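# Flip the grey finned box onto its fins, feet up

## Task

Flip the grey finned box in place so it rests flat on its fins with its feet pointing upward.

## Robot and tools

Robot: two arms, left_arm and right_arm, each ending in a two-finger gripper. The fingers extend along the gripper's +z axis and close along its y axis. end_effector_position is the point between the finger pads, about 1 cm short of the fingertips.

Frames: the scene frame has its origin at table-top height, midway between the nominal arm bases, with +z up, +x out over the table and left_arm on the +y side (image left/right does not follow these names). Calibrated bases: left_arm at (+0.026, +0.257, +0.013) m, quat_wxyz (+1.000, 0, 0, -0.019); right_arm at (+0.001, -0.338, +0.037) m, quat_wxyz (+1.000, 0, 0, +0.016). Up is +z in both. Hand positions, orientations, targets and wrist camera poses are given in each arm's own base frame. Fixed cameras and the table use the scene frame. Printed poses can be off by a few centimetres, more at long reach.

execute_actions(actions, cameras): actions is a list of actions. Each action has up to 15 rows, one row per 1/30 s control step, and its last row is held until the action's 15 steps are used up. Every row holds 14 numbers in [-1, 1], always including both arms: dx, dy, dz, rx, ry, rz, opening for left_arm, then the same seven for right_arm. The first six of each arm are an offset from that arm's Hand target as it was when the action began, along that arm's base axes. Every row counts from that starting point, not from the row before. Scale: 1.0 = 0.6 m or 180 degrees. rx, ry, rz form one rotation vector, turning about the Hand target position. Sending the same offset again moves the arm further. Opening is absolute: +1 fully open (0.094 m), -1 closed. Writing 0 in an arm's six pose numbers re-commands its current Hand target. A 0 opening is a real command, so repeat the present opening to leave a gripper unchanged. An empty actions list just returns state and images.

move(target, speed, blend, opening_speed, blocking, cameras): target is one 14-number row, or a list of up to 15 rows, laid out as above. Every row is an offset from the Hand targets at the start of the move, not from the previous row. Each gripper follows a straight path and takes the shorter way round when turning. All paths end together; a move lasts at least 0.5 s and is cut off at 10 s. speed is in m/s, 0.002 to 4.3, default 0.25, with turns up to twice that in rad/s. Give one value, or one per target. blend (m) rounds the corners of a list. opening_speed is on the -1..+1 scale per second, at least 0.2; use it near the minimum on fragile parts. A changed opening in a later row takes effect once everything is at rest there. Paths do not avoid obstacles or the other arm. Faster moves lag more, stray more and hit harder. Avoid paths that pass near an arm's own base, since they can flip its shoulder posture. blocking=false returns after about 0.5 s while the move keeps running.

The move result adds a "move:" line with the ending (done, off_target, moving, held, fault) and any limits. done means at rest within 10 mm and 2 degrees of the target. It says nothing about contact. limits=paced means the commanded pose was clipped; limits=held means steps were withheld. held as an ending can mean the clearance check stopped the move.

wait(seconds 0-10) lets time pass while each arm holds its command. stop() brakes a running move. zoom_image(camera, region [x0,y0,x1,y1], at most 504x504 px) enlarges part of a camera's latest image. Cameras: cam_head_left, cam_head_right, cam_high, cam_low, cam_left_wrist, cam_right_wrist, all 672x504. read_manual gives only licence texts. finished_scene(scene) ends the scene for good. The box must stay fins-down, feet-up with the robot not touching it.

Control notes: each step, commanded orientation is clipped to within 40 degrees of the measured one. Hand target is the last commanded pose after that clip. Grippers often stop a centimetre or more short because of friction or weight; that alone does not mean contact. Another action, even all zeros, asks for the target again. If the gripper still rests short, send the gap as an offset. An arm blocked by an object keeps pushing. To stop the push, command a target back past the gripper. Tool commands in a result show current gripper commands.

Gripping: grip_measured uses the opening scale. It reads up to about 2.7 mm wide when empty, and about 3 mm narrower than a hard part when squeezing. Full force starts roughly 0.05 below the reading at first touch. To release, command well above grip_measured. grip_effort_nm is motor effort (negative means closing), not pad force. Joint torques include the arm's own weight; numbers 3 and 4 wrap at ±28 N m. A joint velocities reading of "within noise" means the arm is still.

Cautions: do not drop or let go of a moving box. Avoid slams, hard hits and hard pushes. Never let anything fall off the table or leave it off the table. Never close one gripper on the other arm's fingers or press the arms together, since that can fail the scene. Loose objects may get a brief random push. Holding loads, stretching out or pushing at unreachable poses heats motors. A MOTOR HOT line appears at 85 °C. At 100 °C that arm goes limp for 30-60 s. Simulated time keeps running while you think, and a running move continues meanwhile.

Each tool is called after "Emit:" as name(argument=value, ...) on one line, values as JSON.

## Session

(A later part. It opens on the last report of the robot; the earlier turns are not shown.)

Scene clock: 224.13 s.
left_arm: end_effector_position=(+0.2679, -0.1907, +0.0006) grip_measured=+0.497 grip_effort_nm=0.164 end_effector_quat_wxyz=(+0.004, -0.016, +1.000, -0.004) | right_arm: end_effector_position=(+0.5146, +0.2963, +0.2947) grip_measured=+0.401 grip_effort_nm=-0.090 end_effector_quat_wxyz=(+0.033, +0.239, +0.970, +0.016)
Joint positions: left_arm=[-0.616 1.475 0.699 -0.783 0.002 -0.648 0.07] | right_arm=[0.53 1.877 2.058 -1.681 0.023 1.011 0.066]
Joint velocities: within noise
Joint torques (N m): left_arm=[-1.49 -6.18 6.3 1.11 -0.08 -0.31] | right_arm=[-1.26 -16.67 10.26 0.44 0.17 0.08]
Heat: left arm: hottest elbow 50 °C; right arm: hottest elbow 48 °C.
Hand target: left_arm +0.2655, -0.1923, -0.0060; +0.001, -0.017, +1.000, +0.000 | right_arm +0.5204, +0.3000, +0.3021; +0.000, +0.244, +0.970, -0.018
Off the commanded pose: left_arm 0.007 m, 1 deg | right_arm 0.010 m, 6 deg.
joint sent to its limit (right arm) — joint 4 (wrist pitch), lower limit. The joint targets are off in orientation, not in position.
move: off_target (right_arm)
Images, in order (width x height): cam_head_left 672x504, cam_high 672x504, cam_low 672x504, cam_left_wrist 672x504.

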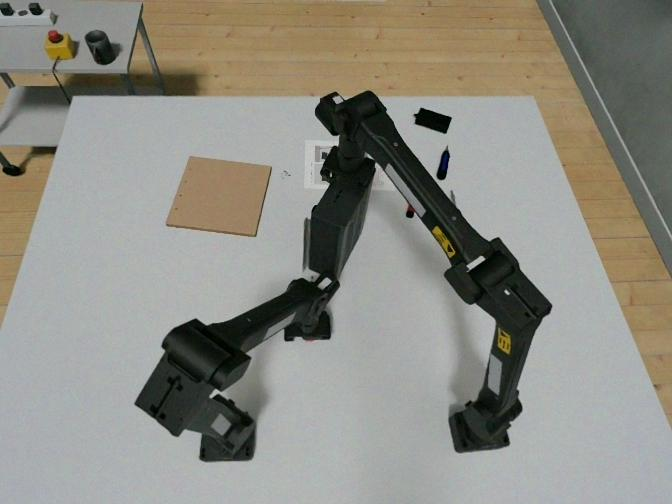

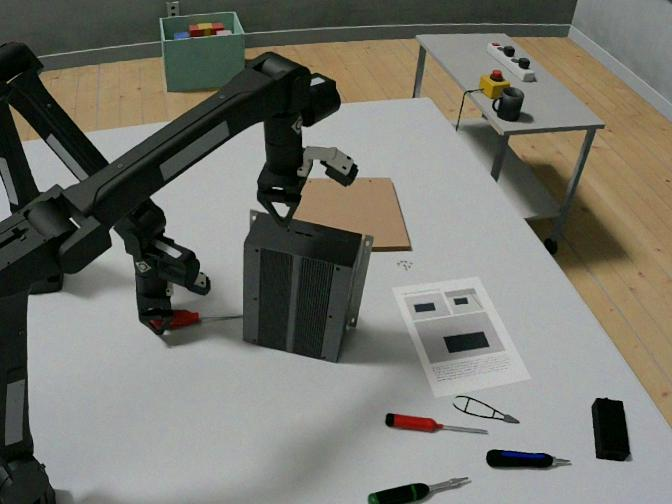

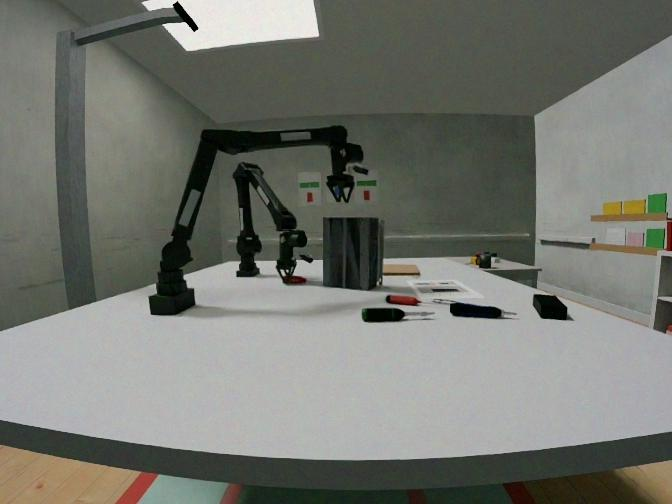

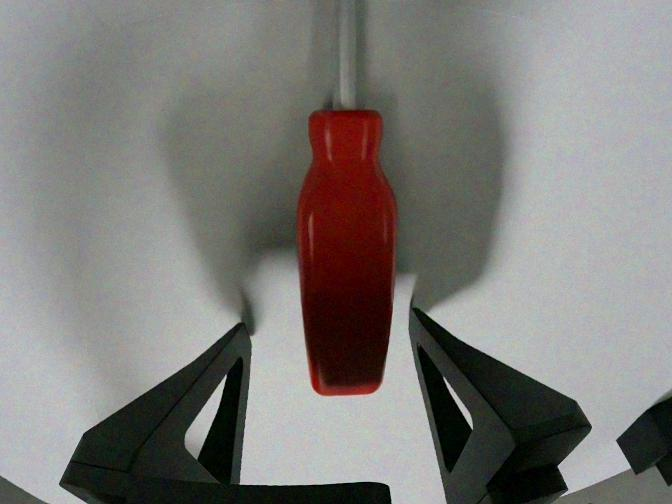

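Emit:
move(target=[[0,0.0,0,0,0,0,-0.85,0,0,0,0,0,0,1],[0,0,0.2,0,0,0,-0.85,0,0,0.1,0,0,0,1],[0,0.37,0.2,0,0,0,-0.85,-0.1,0,0.2,0,0,0,1],[0,0.37,0.015,0,0,0,-0.85,-0.1,0,0.2,0,0,0,1]], speed=[0.1,0.2,0.25,0.1], cameras=["cam_right_wrist","cam_left_wrist","cam_head_right"])

Emit:
move(target=[[0,0,0,0,0,0,0.2,0,0,0,0,0,0,1],[0,0.03,0.45,0,0,0,0.2,0,0,0,0,0,0,1]], cameras=["cam_head_left","cam_right_wrist","cam_high"])

Scene clock: 241.30 s.
left_arm: end_effector_position=(+0.2638, +0.0274, +0.0062) grip_measured=-0.410 grip_effort_nm=-1.013 end_effector_quat_wxyz=(+0.001, -0.019, +1.000, +0.002) | right_arm: end_effector_position=(+0.4664, +0.2961, +0.4181) grip_measured=+0.999 grip_effort_nm=0.061 end_effector_quat_wxyz=(+0.113, +0.240, +0.959, +0.100)
Joint positions: left_arm=[0.103 1.301 0.547 -0.814 -0.003 0.065 0.028] | right_arm=[0.575 1.677 2.089 -1.681 0.028 1.061 0.094]
Joint velocities: within noise
Joint torques (N m): left_arm=[0.03 -3.96 6.72 1.13 0.18 -0.05] | right_arm=[1.14 -14.51 7.71 0.94 0.1 0.01]
Heat: left arm: hottest elbow 47 °C; right arm: hottest elbow 49 °C.
Hand target: left_arm +0.2655, +0.0298, +0.0030; +0.001, -0.017, +1.000, +0.000 | right_arm +0.4604, +0.3001, +0.4221; +0.000, +0.244, +0.970, -0.018
Off the commanded pose: left_arm 0.004 m, 0 deg | right_arm 0.008 m, 19 deg.
joint sent to its limit (right arm) — joint 4 (wrist pitch), lower limit. The joint targets are off in orientation, not in position.
move: off_target (right_arm)
Images, in order (width x height): cam_head_right 672x504, cam_left_wrist 672x504, cam_right_wrist 672x504.

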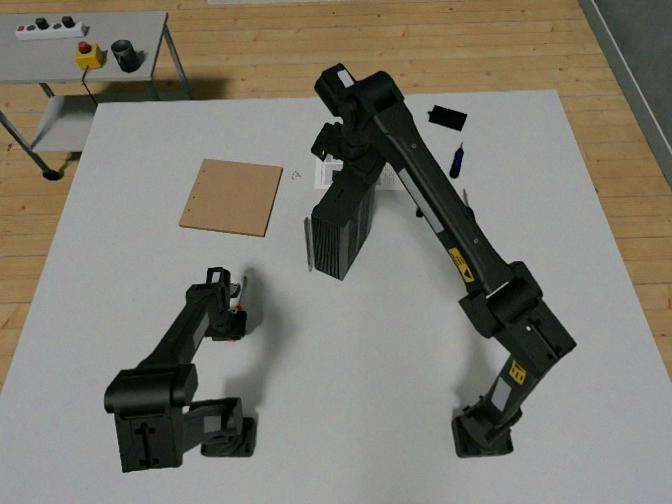

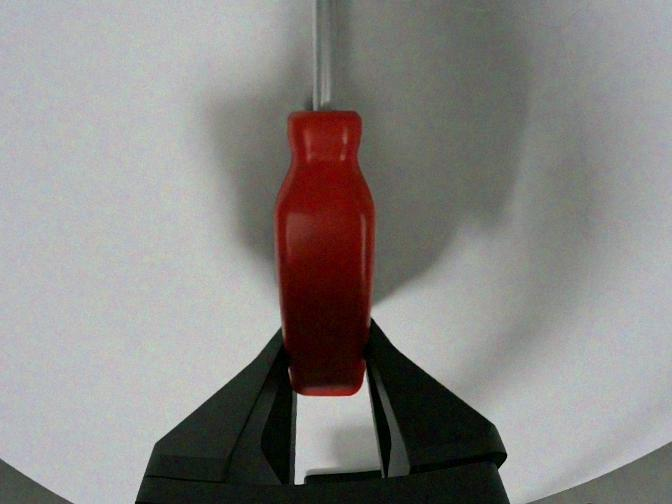

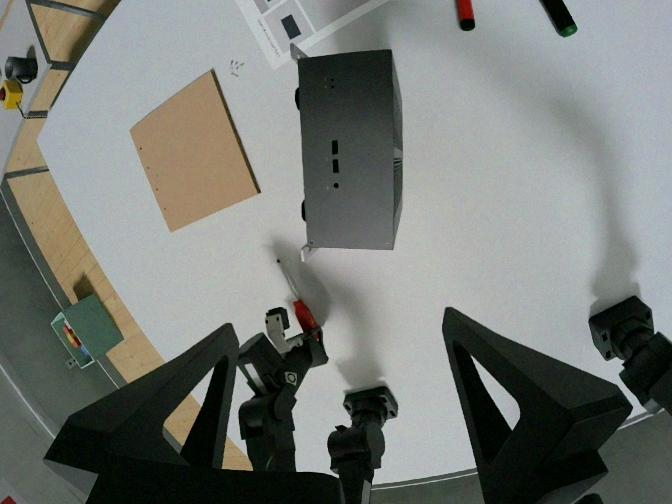

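Scene clock: 243.87 s.
left_arm: end_effector_position=(+0.2573, +0.0440, +0.2569) grip_measured=+0.197 grip_effort_nm=0.164 end_effector_quat_wxyz=(-0.015, -0.019, +1.000, -0.001) | right_arm: end_effector_position=(+0.4664, +0.2961, +0.4181) grip_measured=+0.999 grip_effort_nm=0.061 end_effector_quat_wxyz=(+0.113, +0.240, +0.959, +0.100)
Joint positions: left_arm=[0.169 1.034 1.065 -1.631 -0.003 0.131 0.056] | right_arm=[0.575 1.677 2.089 -1.681 0.028 1.061 0.094]
Joint velocities: within noise
Joint torques (N m): left_arm=[0.21 -3.6 12.33 0.29 0.18 -0.07] | right_arm=[-0.03 -14.56 7.79 0.88 0.07 0.01]
Heat: left arm: hottest elbow 47 °C; right arm: hottest elbow 48 °C.
Hand target: left_arm +0.2654, +0.0478, +0.2730; +0.001, -0.017, +1.000, +0.000 | right_arm +0.4604, +0.3001, +0.4221; +0.000, +0.244, +0.970, -0.018
Off the commanded pose: left_arm 0.018 m, 2 deg | right_arm 0.008 m, 19 deg.
joint sent to its limit (right arm) — joint 4 (wrist pitch), lower limit. The joint targets are off in orientation, not in position.
move: off_target (left_arm, right_arm)
Images, in order (width x height): cam_head_left 672x504, cam_high 672x504, cam_right_wrist 672x504.

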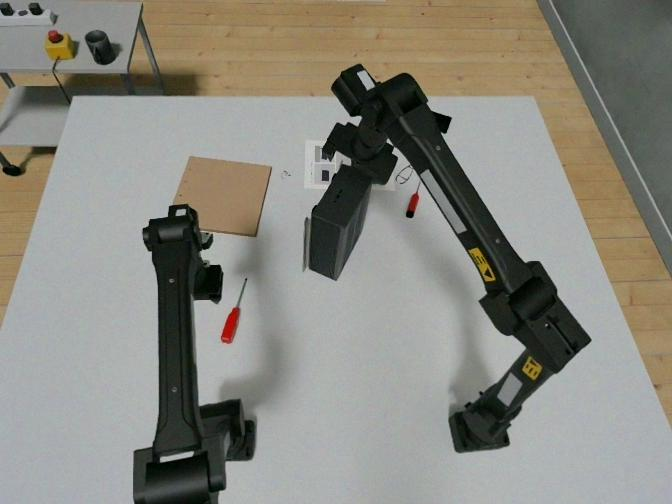

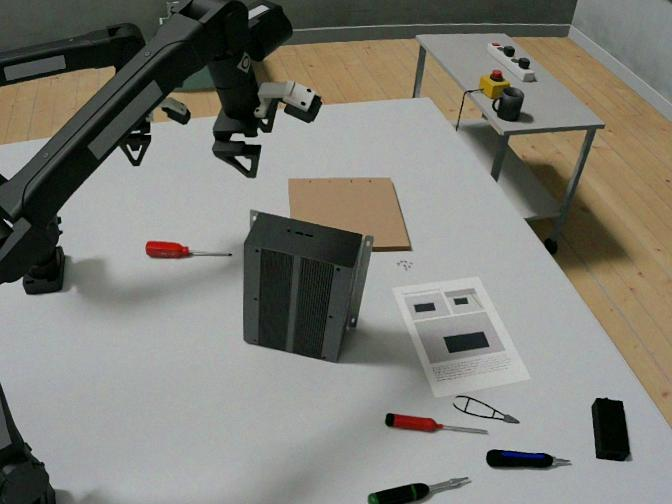

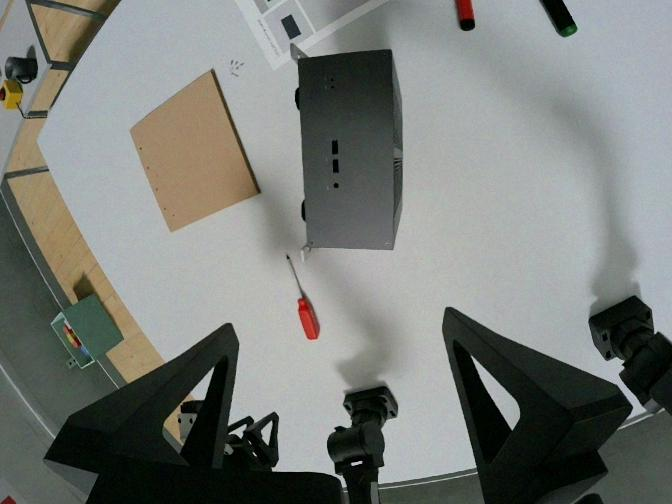

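Emit:
move(target=[0,0,0,0,0,0,0.2,0.125,-0.0085,-0.255,0.01,0.005,-0.007,1], speed=0.2, cameras=["cam_right_wrist","cam_high","cam_low"])

Emit:
zoom_image(camera="cam_high", region=[180, 90, 430, 300])

Scene clock: 277.33 s.
left_arm: end_effector_position=(+0.2571, +0.0440, +0.2569) grip_measured=+0.197 grip_effort_nm=0.159 end_effector_quat_wxyz=(-0.015, -0.019, +1.000, -0.001) | right_arm: end_effector_position=(+0.5278, +0.2974, +0.2531) grip_measured=+0.999 grip_effort_nm=0.061 end_effector_quat_wxyz=(-0.002, +0.255, +0.967, +0.003)
Joint positions: left_arm=[0.169 1.034 1.065 -1.632 -0.003 0.132 0.056] | right_arm=[0.512 1.953 2.064 -1.681 -0.007 1.028 0.094]
Joint velocities: within noise
Joint torques (N m): left_arm=[0.09 -3.37 12.34 0.21 0.17 -0.07] | right_arm=[-1.79 -18.26 10.29 0.43 -0.04 -0.13]
Heat: left arm: hottest elbow 53 °C; right arm: hottest elbow 46 °C.
Hand target: left_arm +0.2654, +0.0478, +0.2730; +0.001, -0.017, +1.000, +0.000 | right_arm +0.5353, +0.2950, +0.2690; -0.012, +0.254, +0.967, -0.005
Off the commanded pose: left_arm 0.019 m, 2 deg | right_arm 0.018 m, 1 deg.
joint sent to its limit (right arm) — joint 4 (wrist pitch), lower limit. The joint targets are off in orientation, not in position.
move: off_target (left_arm, right_arm)
Images, in order (width x height): cam_high 672x504, cam_low 672x504, cam_right_wrist 672x504.

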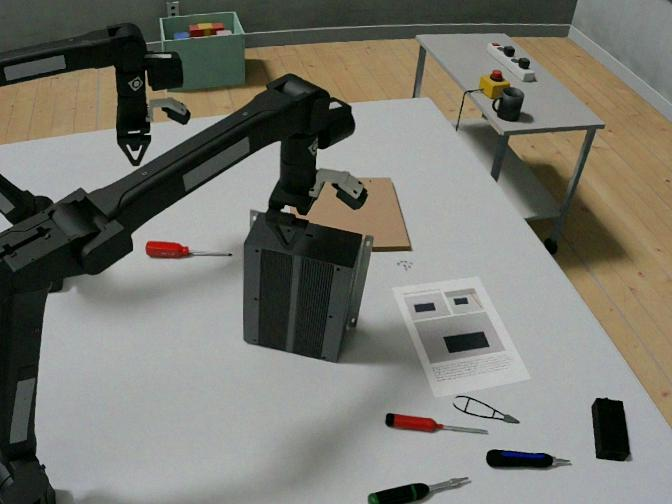

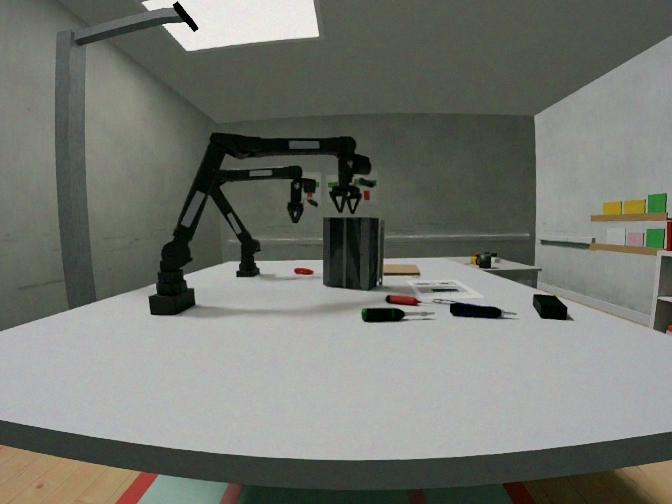

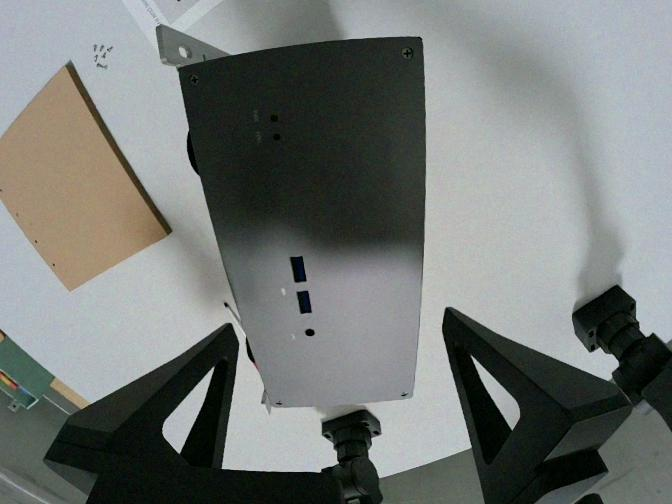

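Scaled by 2.016.

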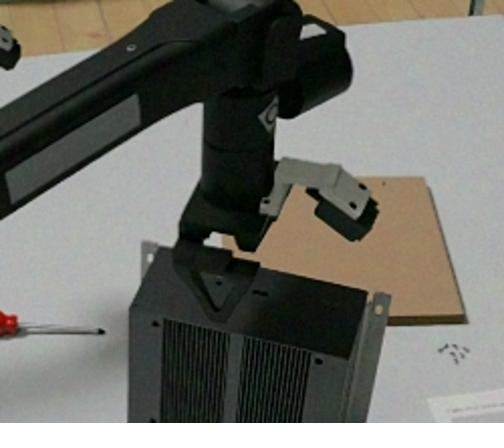

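Emit:
move(target=[0,0,0,0,0,0,0.2,0.0625,-0.025,0.004,0,0,0.01,1], speed=0.1, cameras=["cam_right_wrist"])

Emit:
zoom_image(camera="cam_right_wrist", region=[180, 150, 500, 450])

Scene clock: 295.13 s.
left_arm: end_effector_position=(+0.2571, +0.0440, +0.2569) grip_measured=+0.197 grip_effort_nm=0.164 end_effector_quat_wxyz=(-0.015, -0.019, +1.000, -0.001) | right_arm: end_effector_position=(+0.5628, +0.2792, +0.2595) grip_measured=+0.999 grip_effort_nm=0.061 end_effector_quat_wxyz=(+0.014, +0.242, +0.970, +0.016)
Joint positions: left_arm=[0.169 1.034 1.065 -1.632 -0.003 0.132 0.056] | right_arm=[0.459 1.998 2.15 -1.681 -0.007 0.948 0.094]
Joint velocities: within noise
Joint torques (N m): left_arm=[-0.03 -3.6 12.38 0.24 0.17 -0.07] | right_arm=[-0.56 -18.2 11.12 0.32 0.03 -0.11]
Heat: left arm: hottest elbow 55 °C; right arm: hottest elbow 48 °C.
Hand target: left_arm +0.2654, +0.0478, +0.2730; +0.001, -0.017, +1.000, +0.000 | right_arm +0.5729, +0.2799, +0.2713; -0.012, +0.239, +0.971, -0.005
Off the commanded pose: left_arm 0.019 m, 2 deg | right_arm 0.016 m, 4 deg.
joint sent to its limit (right arm) — joint 4 (wrist pitch), lower limit. The joint targets are off in orientation, not in position.
move: off_target (left_arm, right_arm)
Images, in order (width x height): cam_right_wrist 672x504.

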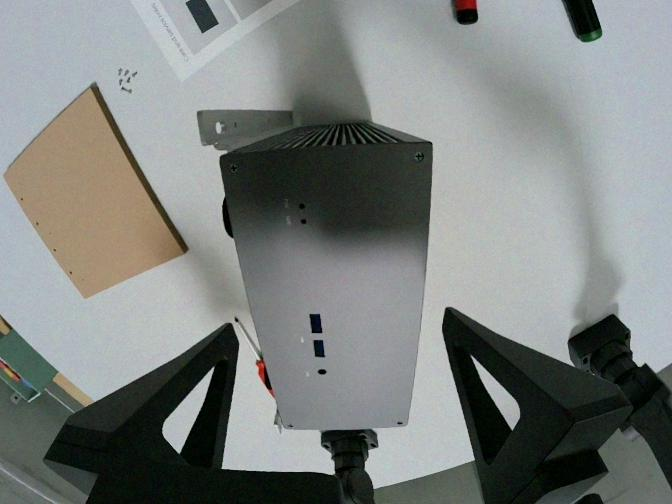

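Scaled by 1.575 from the camera's 672x504 image, which has a finer 960x720 frame.

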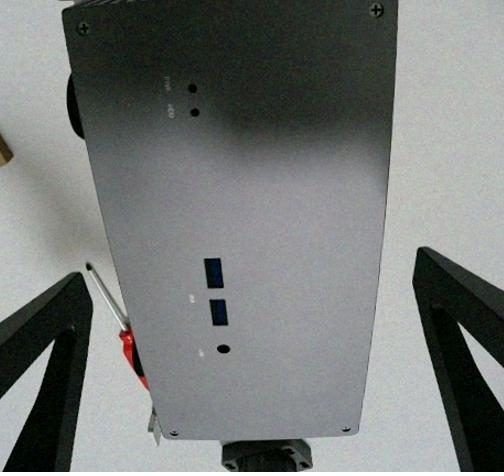

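Emit:
move(target=[0,0,0,0,0,0,0.2,0.001,0.003,-0.062,0,0,-0.004,1], speed=0.03, cameras=["cam_right_wrist","cam_high"])

Emit:
zoom_image(camera="cam_right_wrist", region=[180, 150, 500, 450])

Scene clock: 308.07 s.
left_arm: end_effector_position=(+0.2571, +0.0440, +0.2569) grip_measured=+0.197 grip_effort_nm=0.164 end_effector_quat_wxyz=(-0.015, -0.019, +1.000, -0.001) | right_arm: end_effector_position=(+0.5672, +0.2814, +0.2326) grip_measured=+0.999 grip_effort_nm=0.061 end_effector_quat_wxyz=(-0.003, +0.241, +0.970, +0.002)
Joint positions: left_arm=[0.169 1.034 1.065 -1.632 -0.003 0.132 0.056] | right_arm=[0.459 2.042 2.15 -1.682 -0.007 0.947 0.094]
Joint velocities: within noise
Joint torques (N m): left_arm=[-0.03 -3.55 12.36 0.23 0.17 -0.06] | right_arm=[-0.73 -18.26 9.73 0.35 0 0.03]
Heat: left arm: hottest elbow 55 °C; right arm: hottest elbow 48 °C.
Hand target: left_arm +0.2654, +0.0477, +0.2730; +0.001, -0.017, +1.000, +0.000 | right_arm +0.5735, +0.2817, +0.2341; -0.012, +0.245, +0.969, -0.005
Off the commanded pose: left_arm 0.019 m, 2 deg | right_arm 0.006 m, 1 deg.
joint sent to its limit (right arm) — joint 4 (wrist pitch), lower limit. The joint targets still meet the commanded pose.
move: off_target (left_arm)
Images, in order (width x height): cam_high 672x504, cam_right_wrist 672x504.

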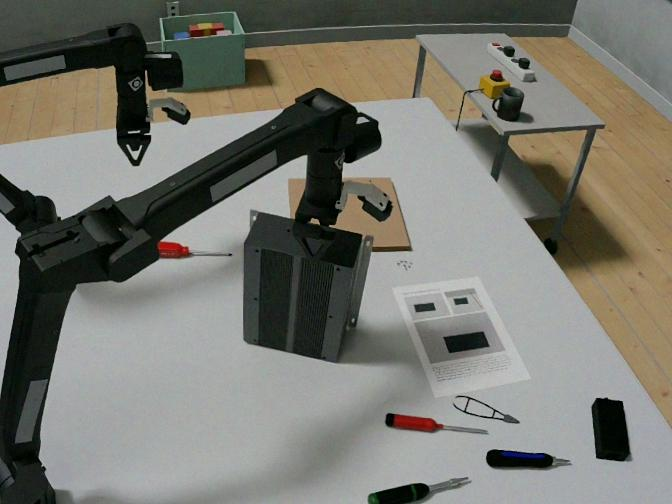

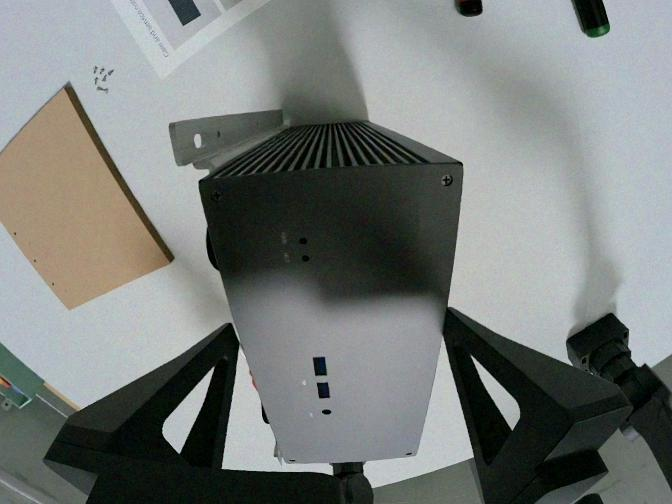

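Scaled by 1.575 from the camera's 672x504 image, which has a finer 960x720 frame.

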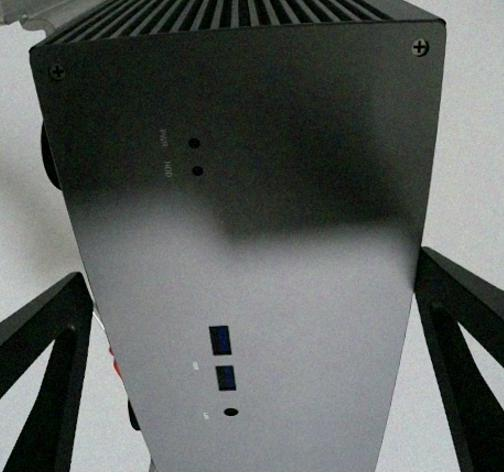

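Emit:
move(target=[[0,0,0,0,0,0,0.2,0,0,-0.063,0,0,0,1],[0,0,0,0,0,0,0.2,0,0,-0.063,0,0,0,0.4]], speed=0.04, opening_speed=0.4, cameras=["cam_right_wrist","cam_high"])

Scene clock: 317.40 s.
left_arm: end_effector_position=(+0.2571, +0.0440, +0.2569) grip_measured=+0.197 grip_effort_nm=0.164 end_effector_quat_wxyz=(-0.015, -0.019, +1.000, -0.001) | right_arm: end_effector_position=(+0.5675, +0.2815, +0.2047) grip_measured=+0.916 grip_effort_nm=-1.043 end_effector_quat_wxyz=(-0.012, +0.244, +0.970, -0.006)
Joint positions: left_arm=[0.169 1.034 1.065 -1.632 -0.003 0.132 0.056] | right_arm=[0.459 2.055 2.098 -1.64 -0.007 0.951 0.09]
Joint velocities: within noise
Joint torques (N m): left_arm=[0.03 -3.55 12.36 0.2 0.18 -0.06] | right_arm=[-0.97 -18.67 8.05 0.9 0.01 -0.05]
Heat: left arm: hottest elbow 56 °C; right arm: hottest elbow 48 °C.
Hand target: left_arm +0.2654, +0.0477, +0.2730; +0.001, -0.017, +1.000, +0.000 | right_arm +0.5735, +0.2817, +0.1965; -0.012, +0.245, +0.969, -0.005
Off the commanded pose: left_arm 0.019 m, 2 deg | right_arm 0.010 m, 0 deg.
move: off_target (left_arm)
Images, in order (width x height): cam_high 672x504, cam_right_wrist 672x504.

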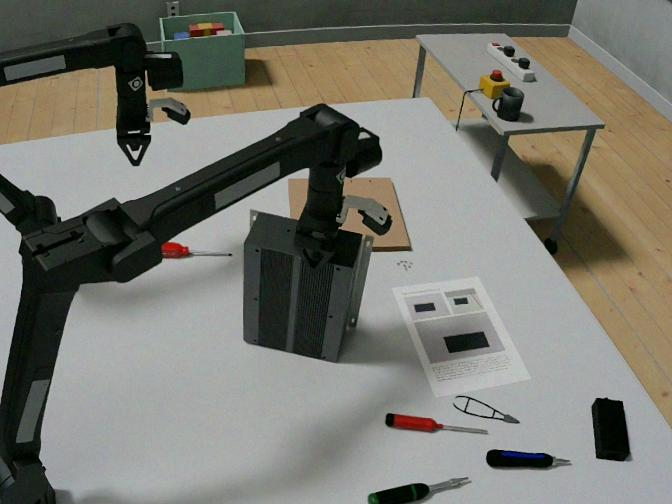

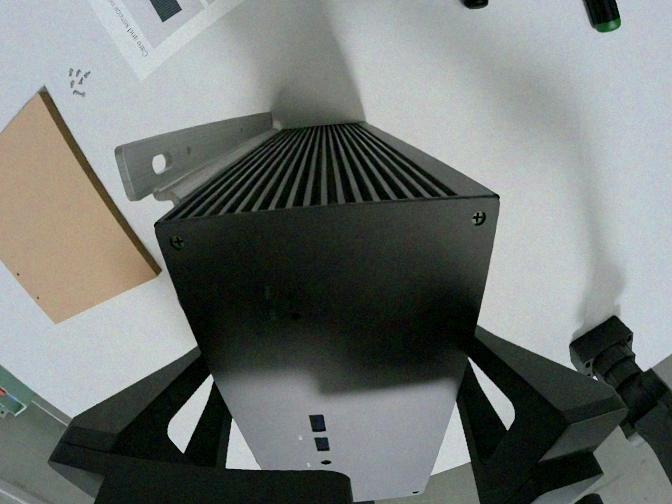

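Emit:
move(target=[[0,0,0,0,0,0,0.2,0,0,0.08,0,0,0,0.4],[0,0,0,0,0,0,0.2,0.01,0.032,0.09,0,0,-0.153,0.4],[0,0,0,0,0,0,0.2,0.02,0.064,0.09,0,0,-0.306,0.4],[0,0,0,0,0,0,0.2,0.02,0.064,0.04,0,0,-0.306,0.4]], speed=[0.05,0.15,0.15,0.05], cameras=["cam_right_wrist","cam_high","cam_low"])

Scene clock: 336.97 s.
left_arm: end_effector_position=(+0.2571, +0.0440, +0.2569) grip_measured=+0.197 grip_effort_nm=0.159 end_effector_quat_wxyz=(-0.015, -0.019, +1.000, -0.001) | right_arm: end_effector_position=(+0.5729, +0.3103, +0.2058) grip_measured=+0.915 grip_effort_nm=-1.038 end_effector_quat_wxyz=(-0.020, +0.643, +0.766, -0.006)
Joint positions: left_arm=[0.169 1.034 1.065 -1.632 -0.003 0.132 0.056] | right_arm=[0.489 2.12 2.208 -1.685 -0.032 1.885 0.09]
Joint velocities: within noise
Joint torques (N m): left_arm=[0.03 -3.55 12.34 0.23 0.17 -0.06] | right_arm=[-0.03 -19.43 12.79 0.08 0.33 0.63]
Heat: left arm: hottest elbow 56 °C; right arm: hottest elbow 48 °C.
Hand target: left_arm +0.2654, +0.0477, +0.2730; +0.001, -0.017, +1.000, +0.000 | right_arm +0.5854, +0.3201, +0.2203; -0.013, +0.666, +0.746, +0.001
Off the commanded pose: left_arm 0.019 m, 2 deg | right_arm 0.022 m, 4 deg.
joint sent to its limit (right arm) — joint 4 (wrist pitch), lower limit. The joint targets still meet the commanded pose.
move: off_target (left_arm, right_arm)
Images, in order (width x height): cam_high 672x504, cam_low 672x504, cam_right_wrist 672x504.

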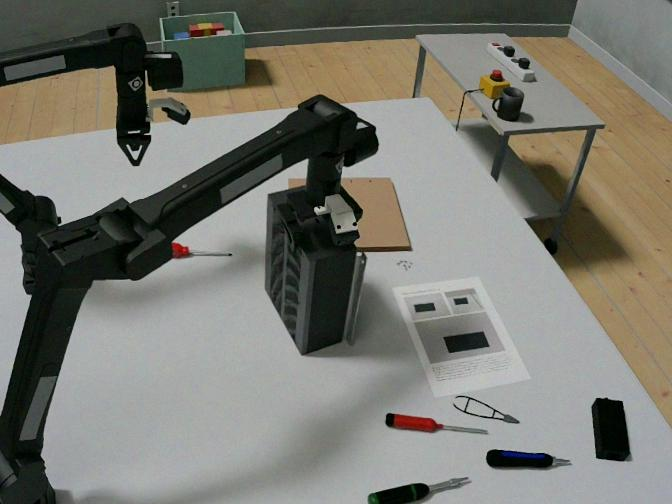

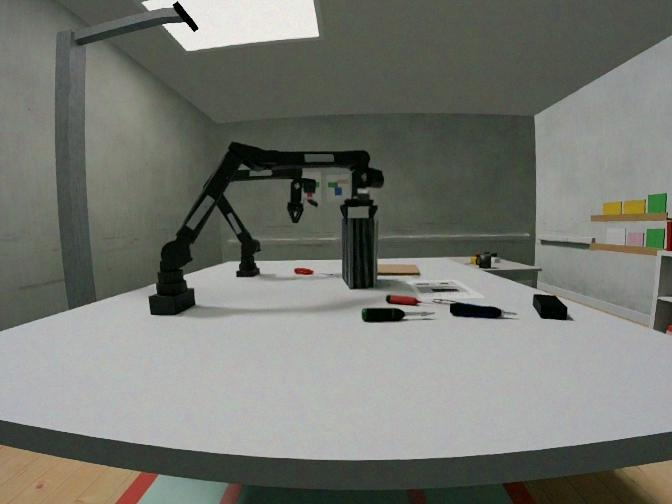

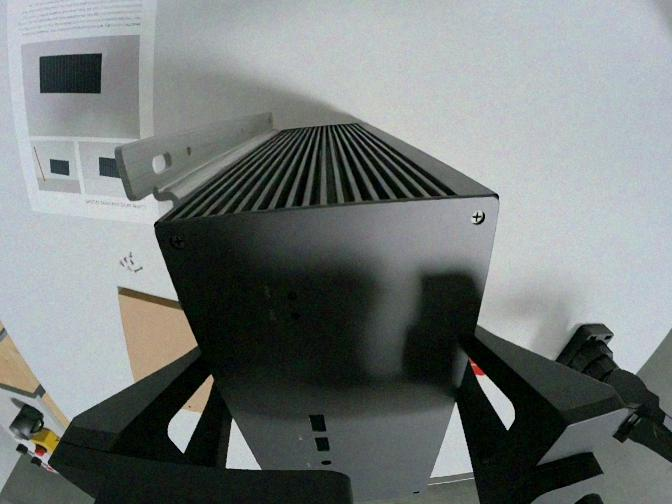

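Emit:
move(target=[[0,0,0,0,0,0,0.2,-0.1265,-0.035,-0.002,0.0145,-0.082,0,0.4],[0,0,0,0,0,0,0.2,-0.2465,-0.056,0.0095,0.033,-0.186,0,0.4],[0,0,0,0,0,0,0.2,-0.341,-0.0725,-0.0145,0.049,-0.279,0,0.4],[0,0,0,0,0,0,0.2,-0.42,-0.087,-0.086,0.063,-0.356,0,0.4],[0,0,0,0,0,0,0.2,-0.467,-0.095,-0.157,0.0745,-0.421,0,0.4]], speed=0.09, cameras=["cam_right_wrist","cam_high","cam_low"])

Emit:
zoom_image(camera="cam_low", region=[220, 200, 420, 320])

Scene clock: 363.93 s.
left_arm: end_effector_position=(+0.2571, +0.0440, +0.2569) grip_measured=+0.197 grip_effort_nm=0.164 end_effector_quat_wxyz=(-0.015, -0.019, +1.000, -0.001) | right_arm: end_effector_position=(+0.2929, +0.2430, +0.0825) grip_measured=+0.914 grip_effort_nm=-1.043 end_effector_quat_wxyz=(+0.370, +0.521, +0.634, +0.435)
Joint positions: left_arm=[0.169 1.034 1.065 -1.632 -0.003 0.132 0.056] | right_arm=[1.013 1.357 0.278 0.573 0.769 1.921 0.09]
Joint velocities: within noise
Joint torques (N m): left_arm=[0.15 -3.66 12.36 0.24 0.17 -0.06] | right_arm=[0.09 -8.47 7.43 4.55 1.34 -0.38]
Heat: left arm: hottest elbow 57 °C; right arm: hottest elbow 48 °C.
Hand target: left_arm +0.2654, +0.0477, +0.2730; +0.001, -0.017, +1.000, +0.000 | right_arm +0.3052, +0.2631, +0.1261; +0.375, +0.519, +0.592, +0.490
Off the commanded pose: left_arm 0.019 m, 2 deg | right_arm 0.050 m, 8 deg.
move: off_target (left_arm, right_arm)
Images, in order (width x height): cam_high 672x504, cam_low 672x504, cam_right_wrist 672x504.

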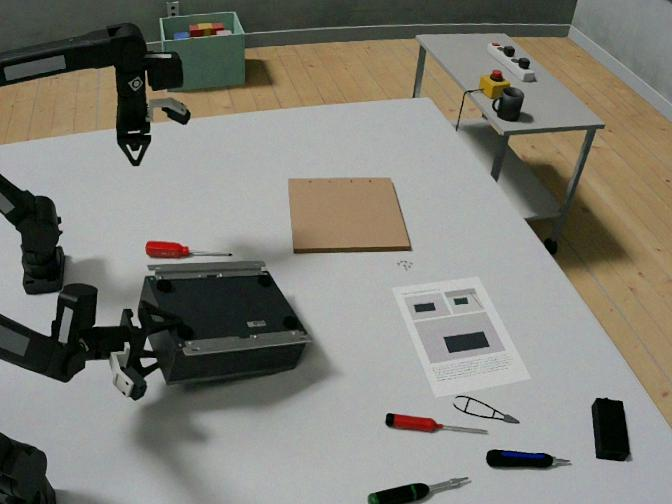

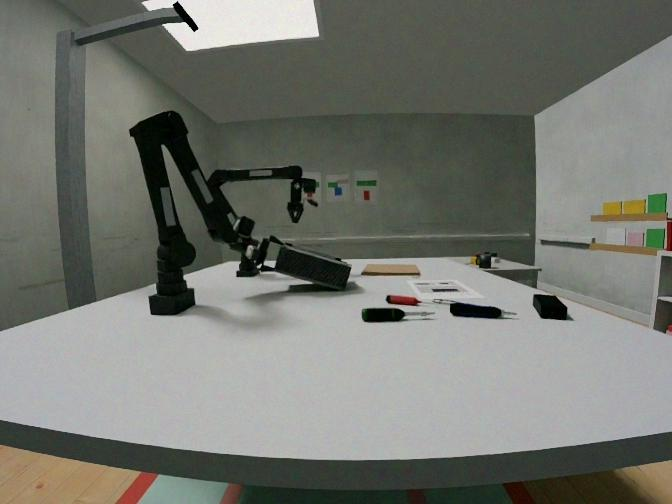

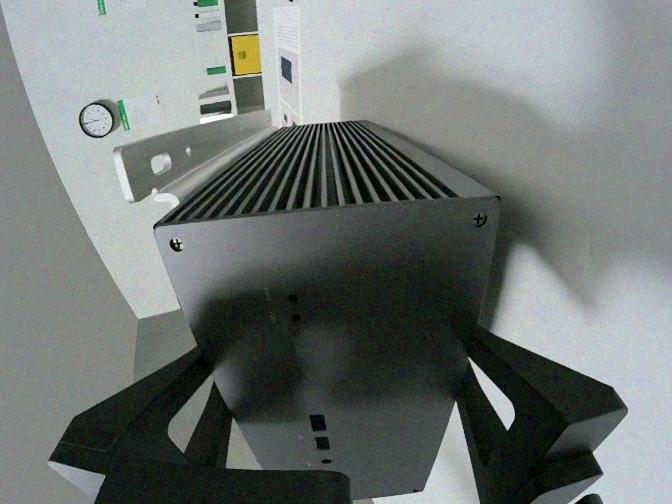

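Scaled by 2.520.

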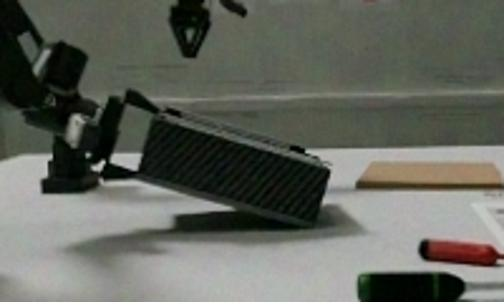

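Emit:
move(target=[[0,0,0,0,0,0,0.2,0.05,0.065,0,0,0,-0.012,0.4],[0,0,0,0,0,0,0.2,0.1,0.14,0,0,0,-0.028,0.4],[0,0,0,0,0,0,0.2,0.1,0.14,-0.065,0.006,-0.05,-0.028,0.4]], speed=0.07, cameras=["cam_right_wrist","cam_head_left","cam_low","cam_high"])

Emit:
zoom_image(camera="cam_low", region=[220, 200, 420, 320])

Scene clock: 392.60 s.
left_arm: end_effector_position=(+0.2571, +0.0440, +0.2569) grip_measured=+0.197 grip_effort_nm=0.164 end_effector_quat_wxyz=(-0.015, -0.019, +1.000, -0.001) | right_arm: end_effector_position=(+0.3498, +0.3131, +0.0445) grip_measured=+0.914 grip_effort_nm=-1.038 end_effector_quat_wxyz=(+0.440, +0.519, +0.565, +0.467)
Joint positions: left_arm=[0.169 1.034 1.065 -1.632 -0.003 0.132 0.056] | right_arm=[1.031 1.879 0.517 1.06 0.937 1.805 0.09]
Joint velocities: within noise
Joint torques (N m): left_arm=[0.15 -3.49 12.37 0.23 0.18 -0.07] | right_arm=[0.03 -13.63 7.49 4.19 -0.19 -0.69]
Heat: left arm: hottest elbow 58 °C; right arm: hottest elbow 46 °C.
Hand target: left_arm +0.2654, +0.0477, +0.2730; +0.001, -0.017, +1.000, +0.000 | right_arm +0.3652, +0.3471, +0.0871; +0.437, +0.508, +0.532, +0.518
Off the commanded pose: left_arm 0.019 m, 2 deg | right_arm 0.057 m, 7 deg.
move: off_target (left_arm, right_arm)
Images, in order (width x height): cam_head_left 672x504, cam_high 672x504, cam_low 672x504, cam_right_wrist 672x504.

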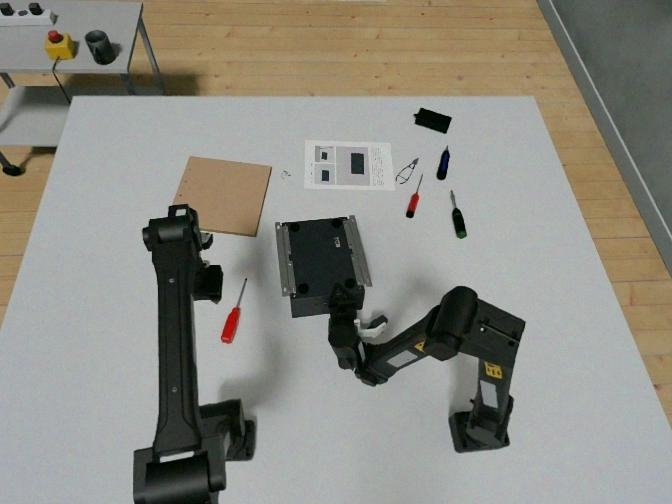

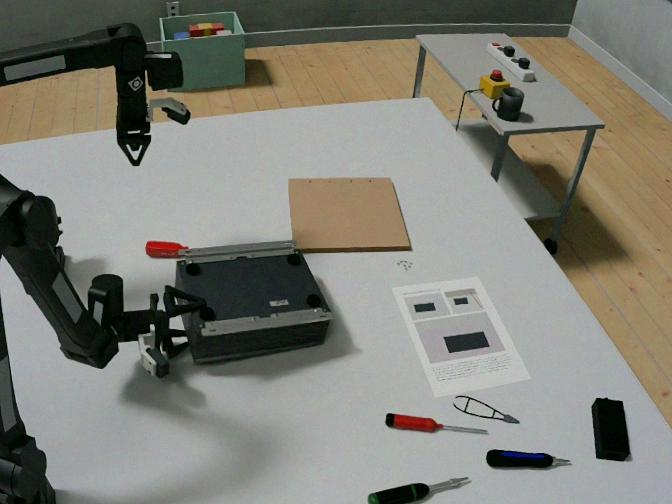

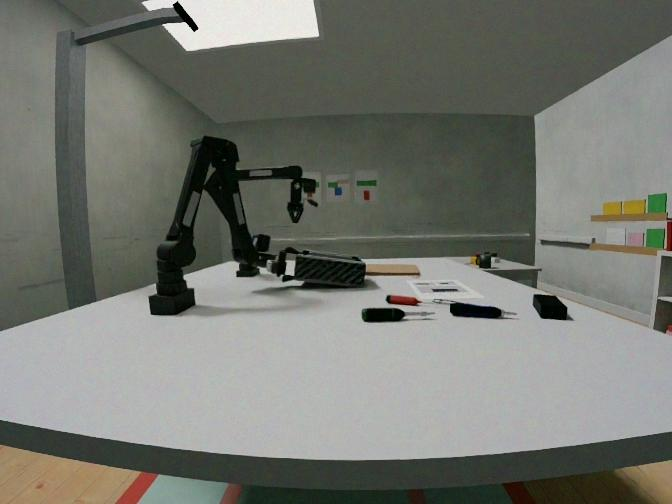

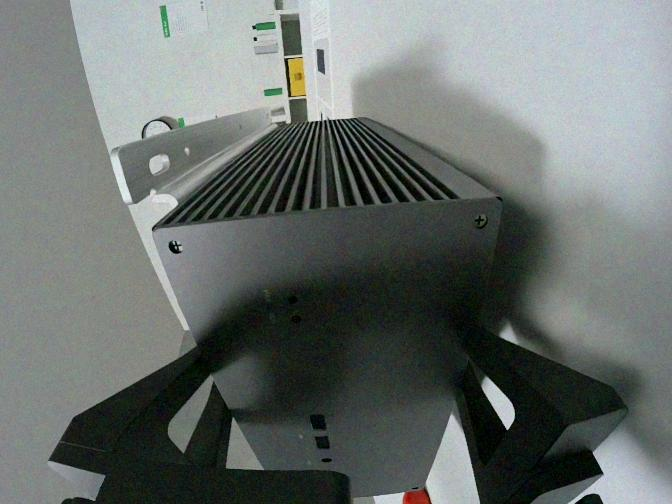

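Scaled by 2.520.

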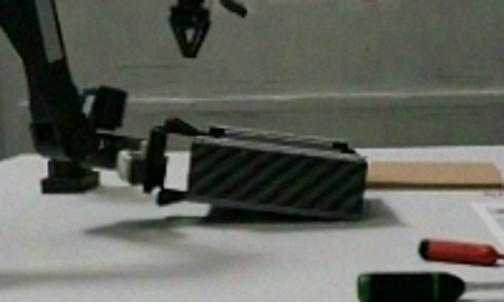

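Emit:
move(target=[[0.25,-0.15,0.03,0,0,-0.07,-1,0,0,-0.01,0,0,0,0.4],[0.441,-0.413,-0.12,0,0,-0.15,-1,0,0,-0.01,0,0,0,0.4],[0.441,-0.413,-0.41,0,0,-0.15,-1,0,0,-0.01,0,0,0,0.4],[0.441,-0.413,-0.41,0,0,-0.15,-1,0,0,-0.03,0,0,0,1]], speed=[0.3,0.25,0.07,0.05], opening_speed=1, cameras=["cam_right_wrist","cam_low","cam_high"])

Emit:
zoom_image(camera="cam_low", region=[220, 200, 420, 320])

Scene clock: 410.57 s.
left_arm: end_effector_position=(+0.5449, -0.2053, +0.0913) grip_measured=-0.988 grip_effort_nm=-0.603 end_effector_quat_wxyz=(+0.057, +0.215, +0.975, -0.009) | right_arm: end_effector_position=(+0.3478, +0.3151, +0.0240) grip_measured=+1.000 grip_effort_nm=-0.159 end_effector_quat_wxyz=(+0.442, +0.508, +0.575, +0.465)
Joint positions: left_arm=[-0.359 1.868 1.501 -1.089 0.001 0.074 0.001] | right_arm=[1.034 1.961 0.522 1.142 0.925 1.774 0.094]
Joint velocities: within noise
Joint torques (N m): left_arm=[-0.85 -10.11 5.12 1.31 0.03 -0.17] | right_arm=[-0.44 -15.44 6.84 3.44 0.28 -0.42]
Heat: left arm: hottest elbow 56 °C; right arm: hottest elbow 46 °C.
Hand target: left_arm +0.5301, -0.1999, +0.0271; +0.001, +0.216, +0.976, +0.000 | right_arm +0.3652, +0.3471, +0.0690; +0.437, +0.508, +0.532, +0.518
Off the commanded pose: left_arm 0.066 m, 6 deg | right_arm 0.058 m, 8 deg.
move: off_target (left_arm, right_arm); target 4's new opening was sent with right_arm's hand 0.049 m and 6 deg from that target
Images, in order (width x height): cam_high 672x504, cam_low 672x504, cam_right_wrist 672x504.

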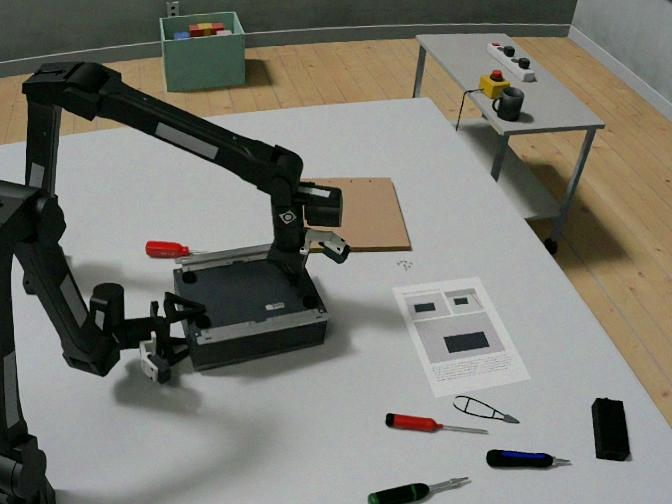

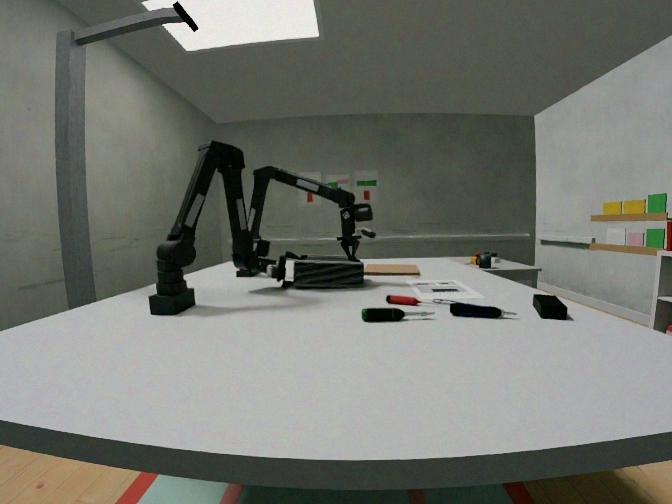

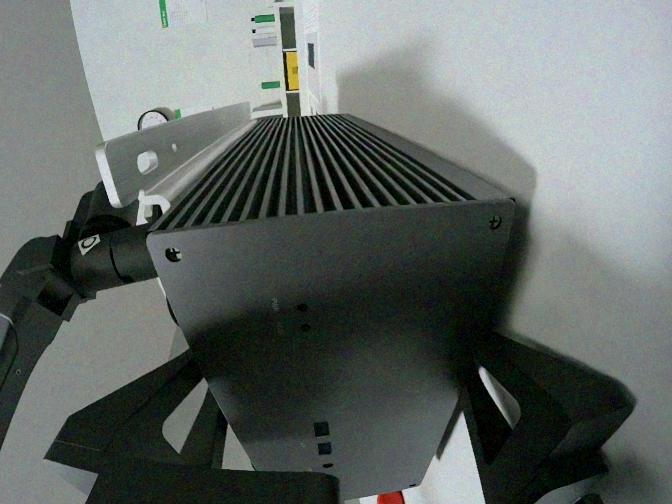

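Scaled by 2.520.

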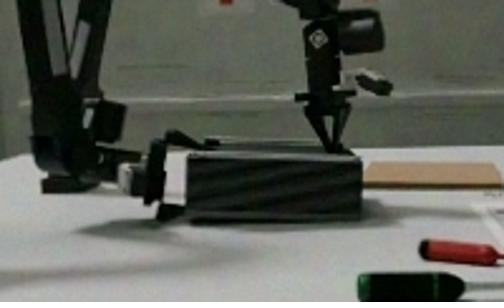

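Emit:
move(target=[[0,0,0,0,0,0,-1,-0.022,-0.045,-0.065,-0.002,0.033,0,1],[0,0,0,0,0,0,-1,-0.16,-0.055,-0.065,-0.002,0.033,0,1]], speed=[0.05,0.05], cameras=["cam_right_wrist","cam_low","cam_high"])

Emit:
zoom_image(camera="cam_low", region=[220, 200, 420, 320])

Scene clock: 421.97 s.
left_arm: end_effector_position=(+0.5372, -0.2012, +0.0496) grip_measured=-0.989 grip_effort_nm=-0.598 end_effector_quat_wxyz=(+0.024, +0.214, +0.976, -0.002) | right_arm: end_effector_position=(+0.2773, +0.3050, +0.0205) grip_measured=+1.000 grip_effort_nm=-0.222 end_effector_quat_wxyz=(+0.431, +0.523, +0.569, +0.466)
Joint positions: left_arm=[-0.358 1.929 1.479 -1.073 -0.002 0.074 0.001] | right_arm=[1.213 1.906 0.423 1.047 1.093 1.961 0.094]
Joint velocities: within noise
Joint torques (N m): left_arm=[-0.97 -14.33 7.41 0.62 0.12 -0.17] | right_arm=[1.55 -11.81 1.44 1.58 0.35 0.4]
Heat: left arm: hottest elbow 53 °C; right arm: hottest elbow 45 °C.
Hand target: left_arm +0.5302, -0.2000, +0.0272; +0.001, +0.216, +0.976, +0.000 | right_arm +0.2692, +0.3141, +0.0301; +0.410, +0.533, +0.556, +0.489
Off the commanded pose: left_arm 0.024 m, 3 deg | right_arm 0.015 m, 4 deg.
move: off_target (left_arm, right_arm)
Images, in order (width x height): cam_high 672x504, cam_low 672x504, cam_right_wrist 672x504.

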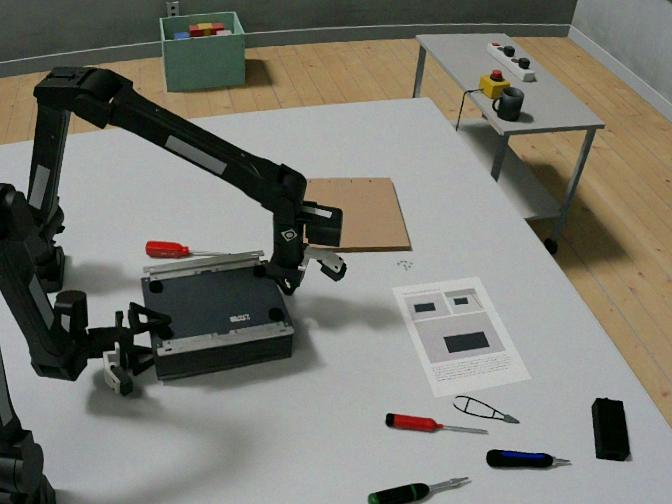

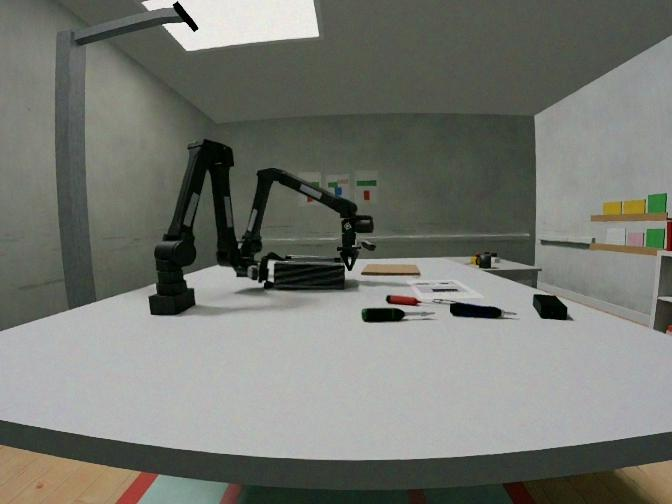

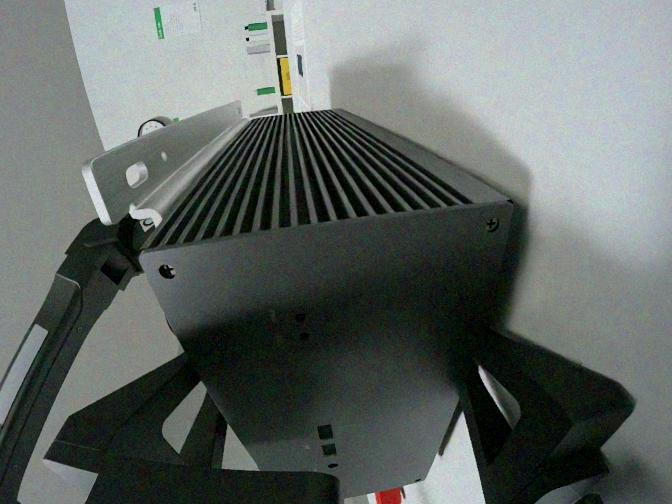

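Scaled by 2.520.

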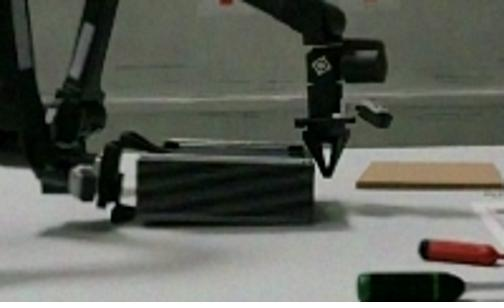

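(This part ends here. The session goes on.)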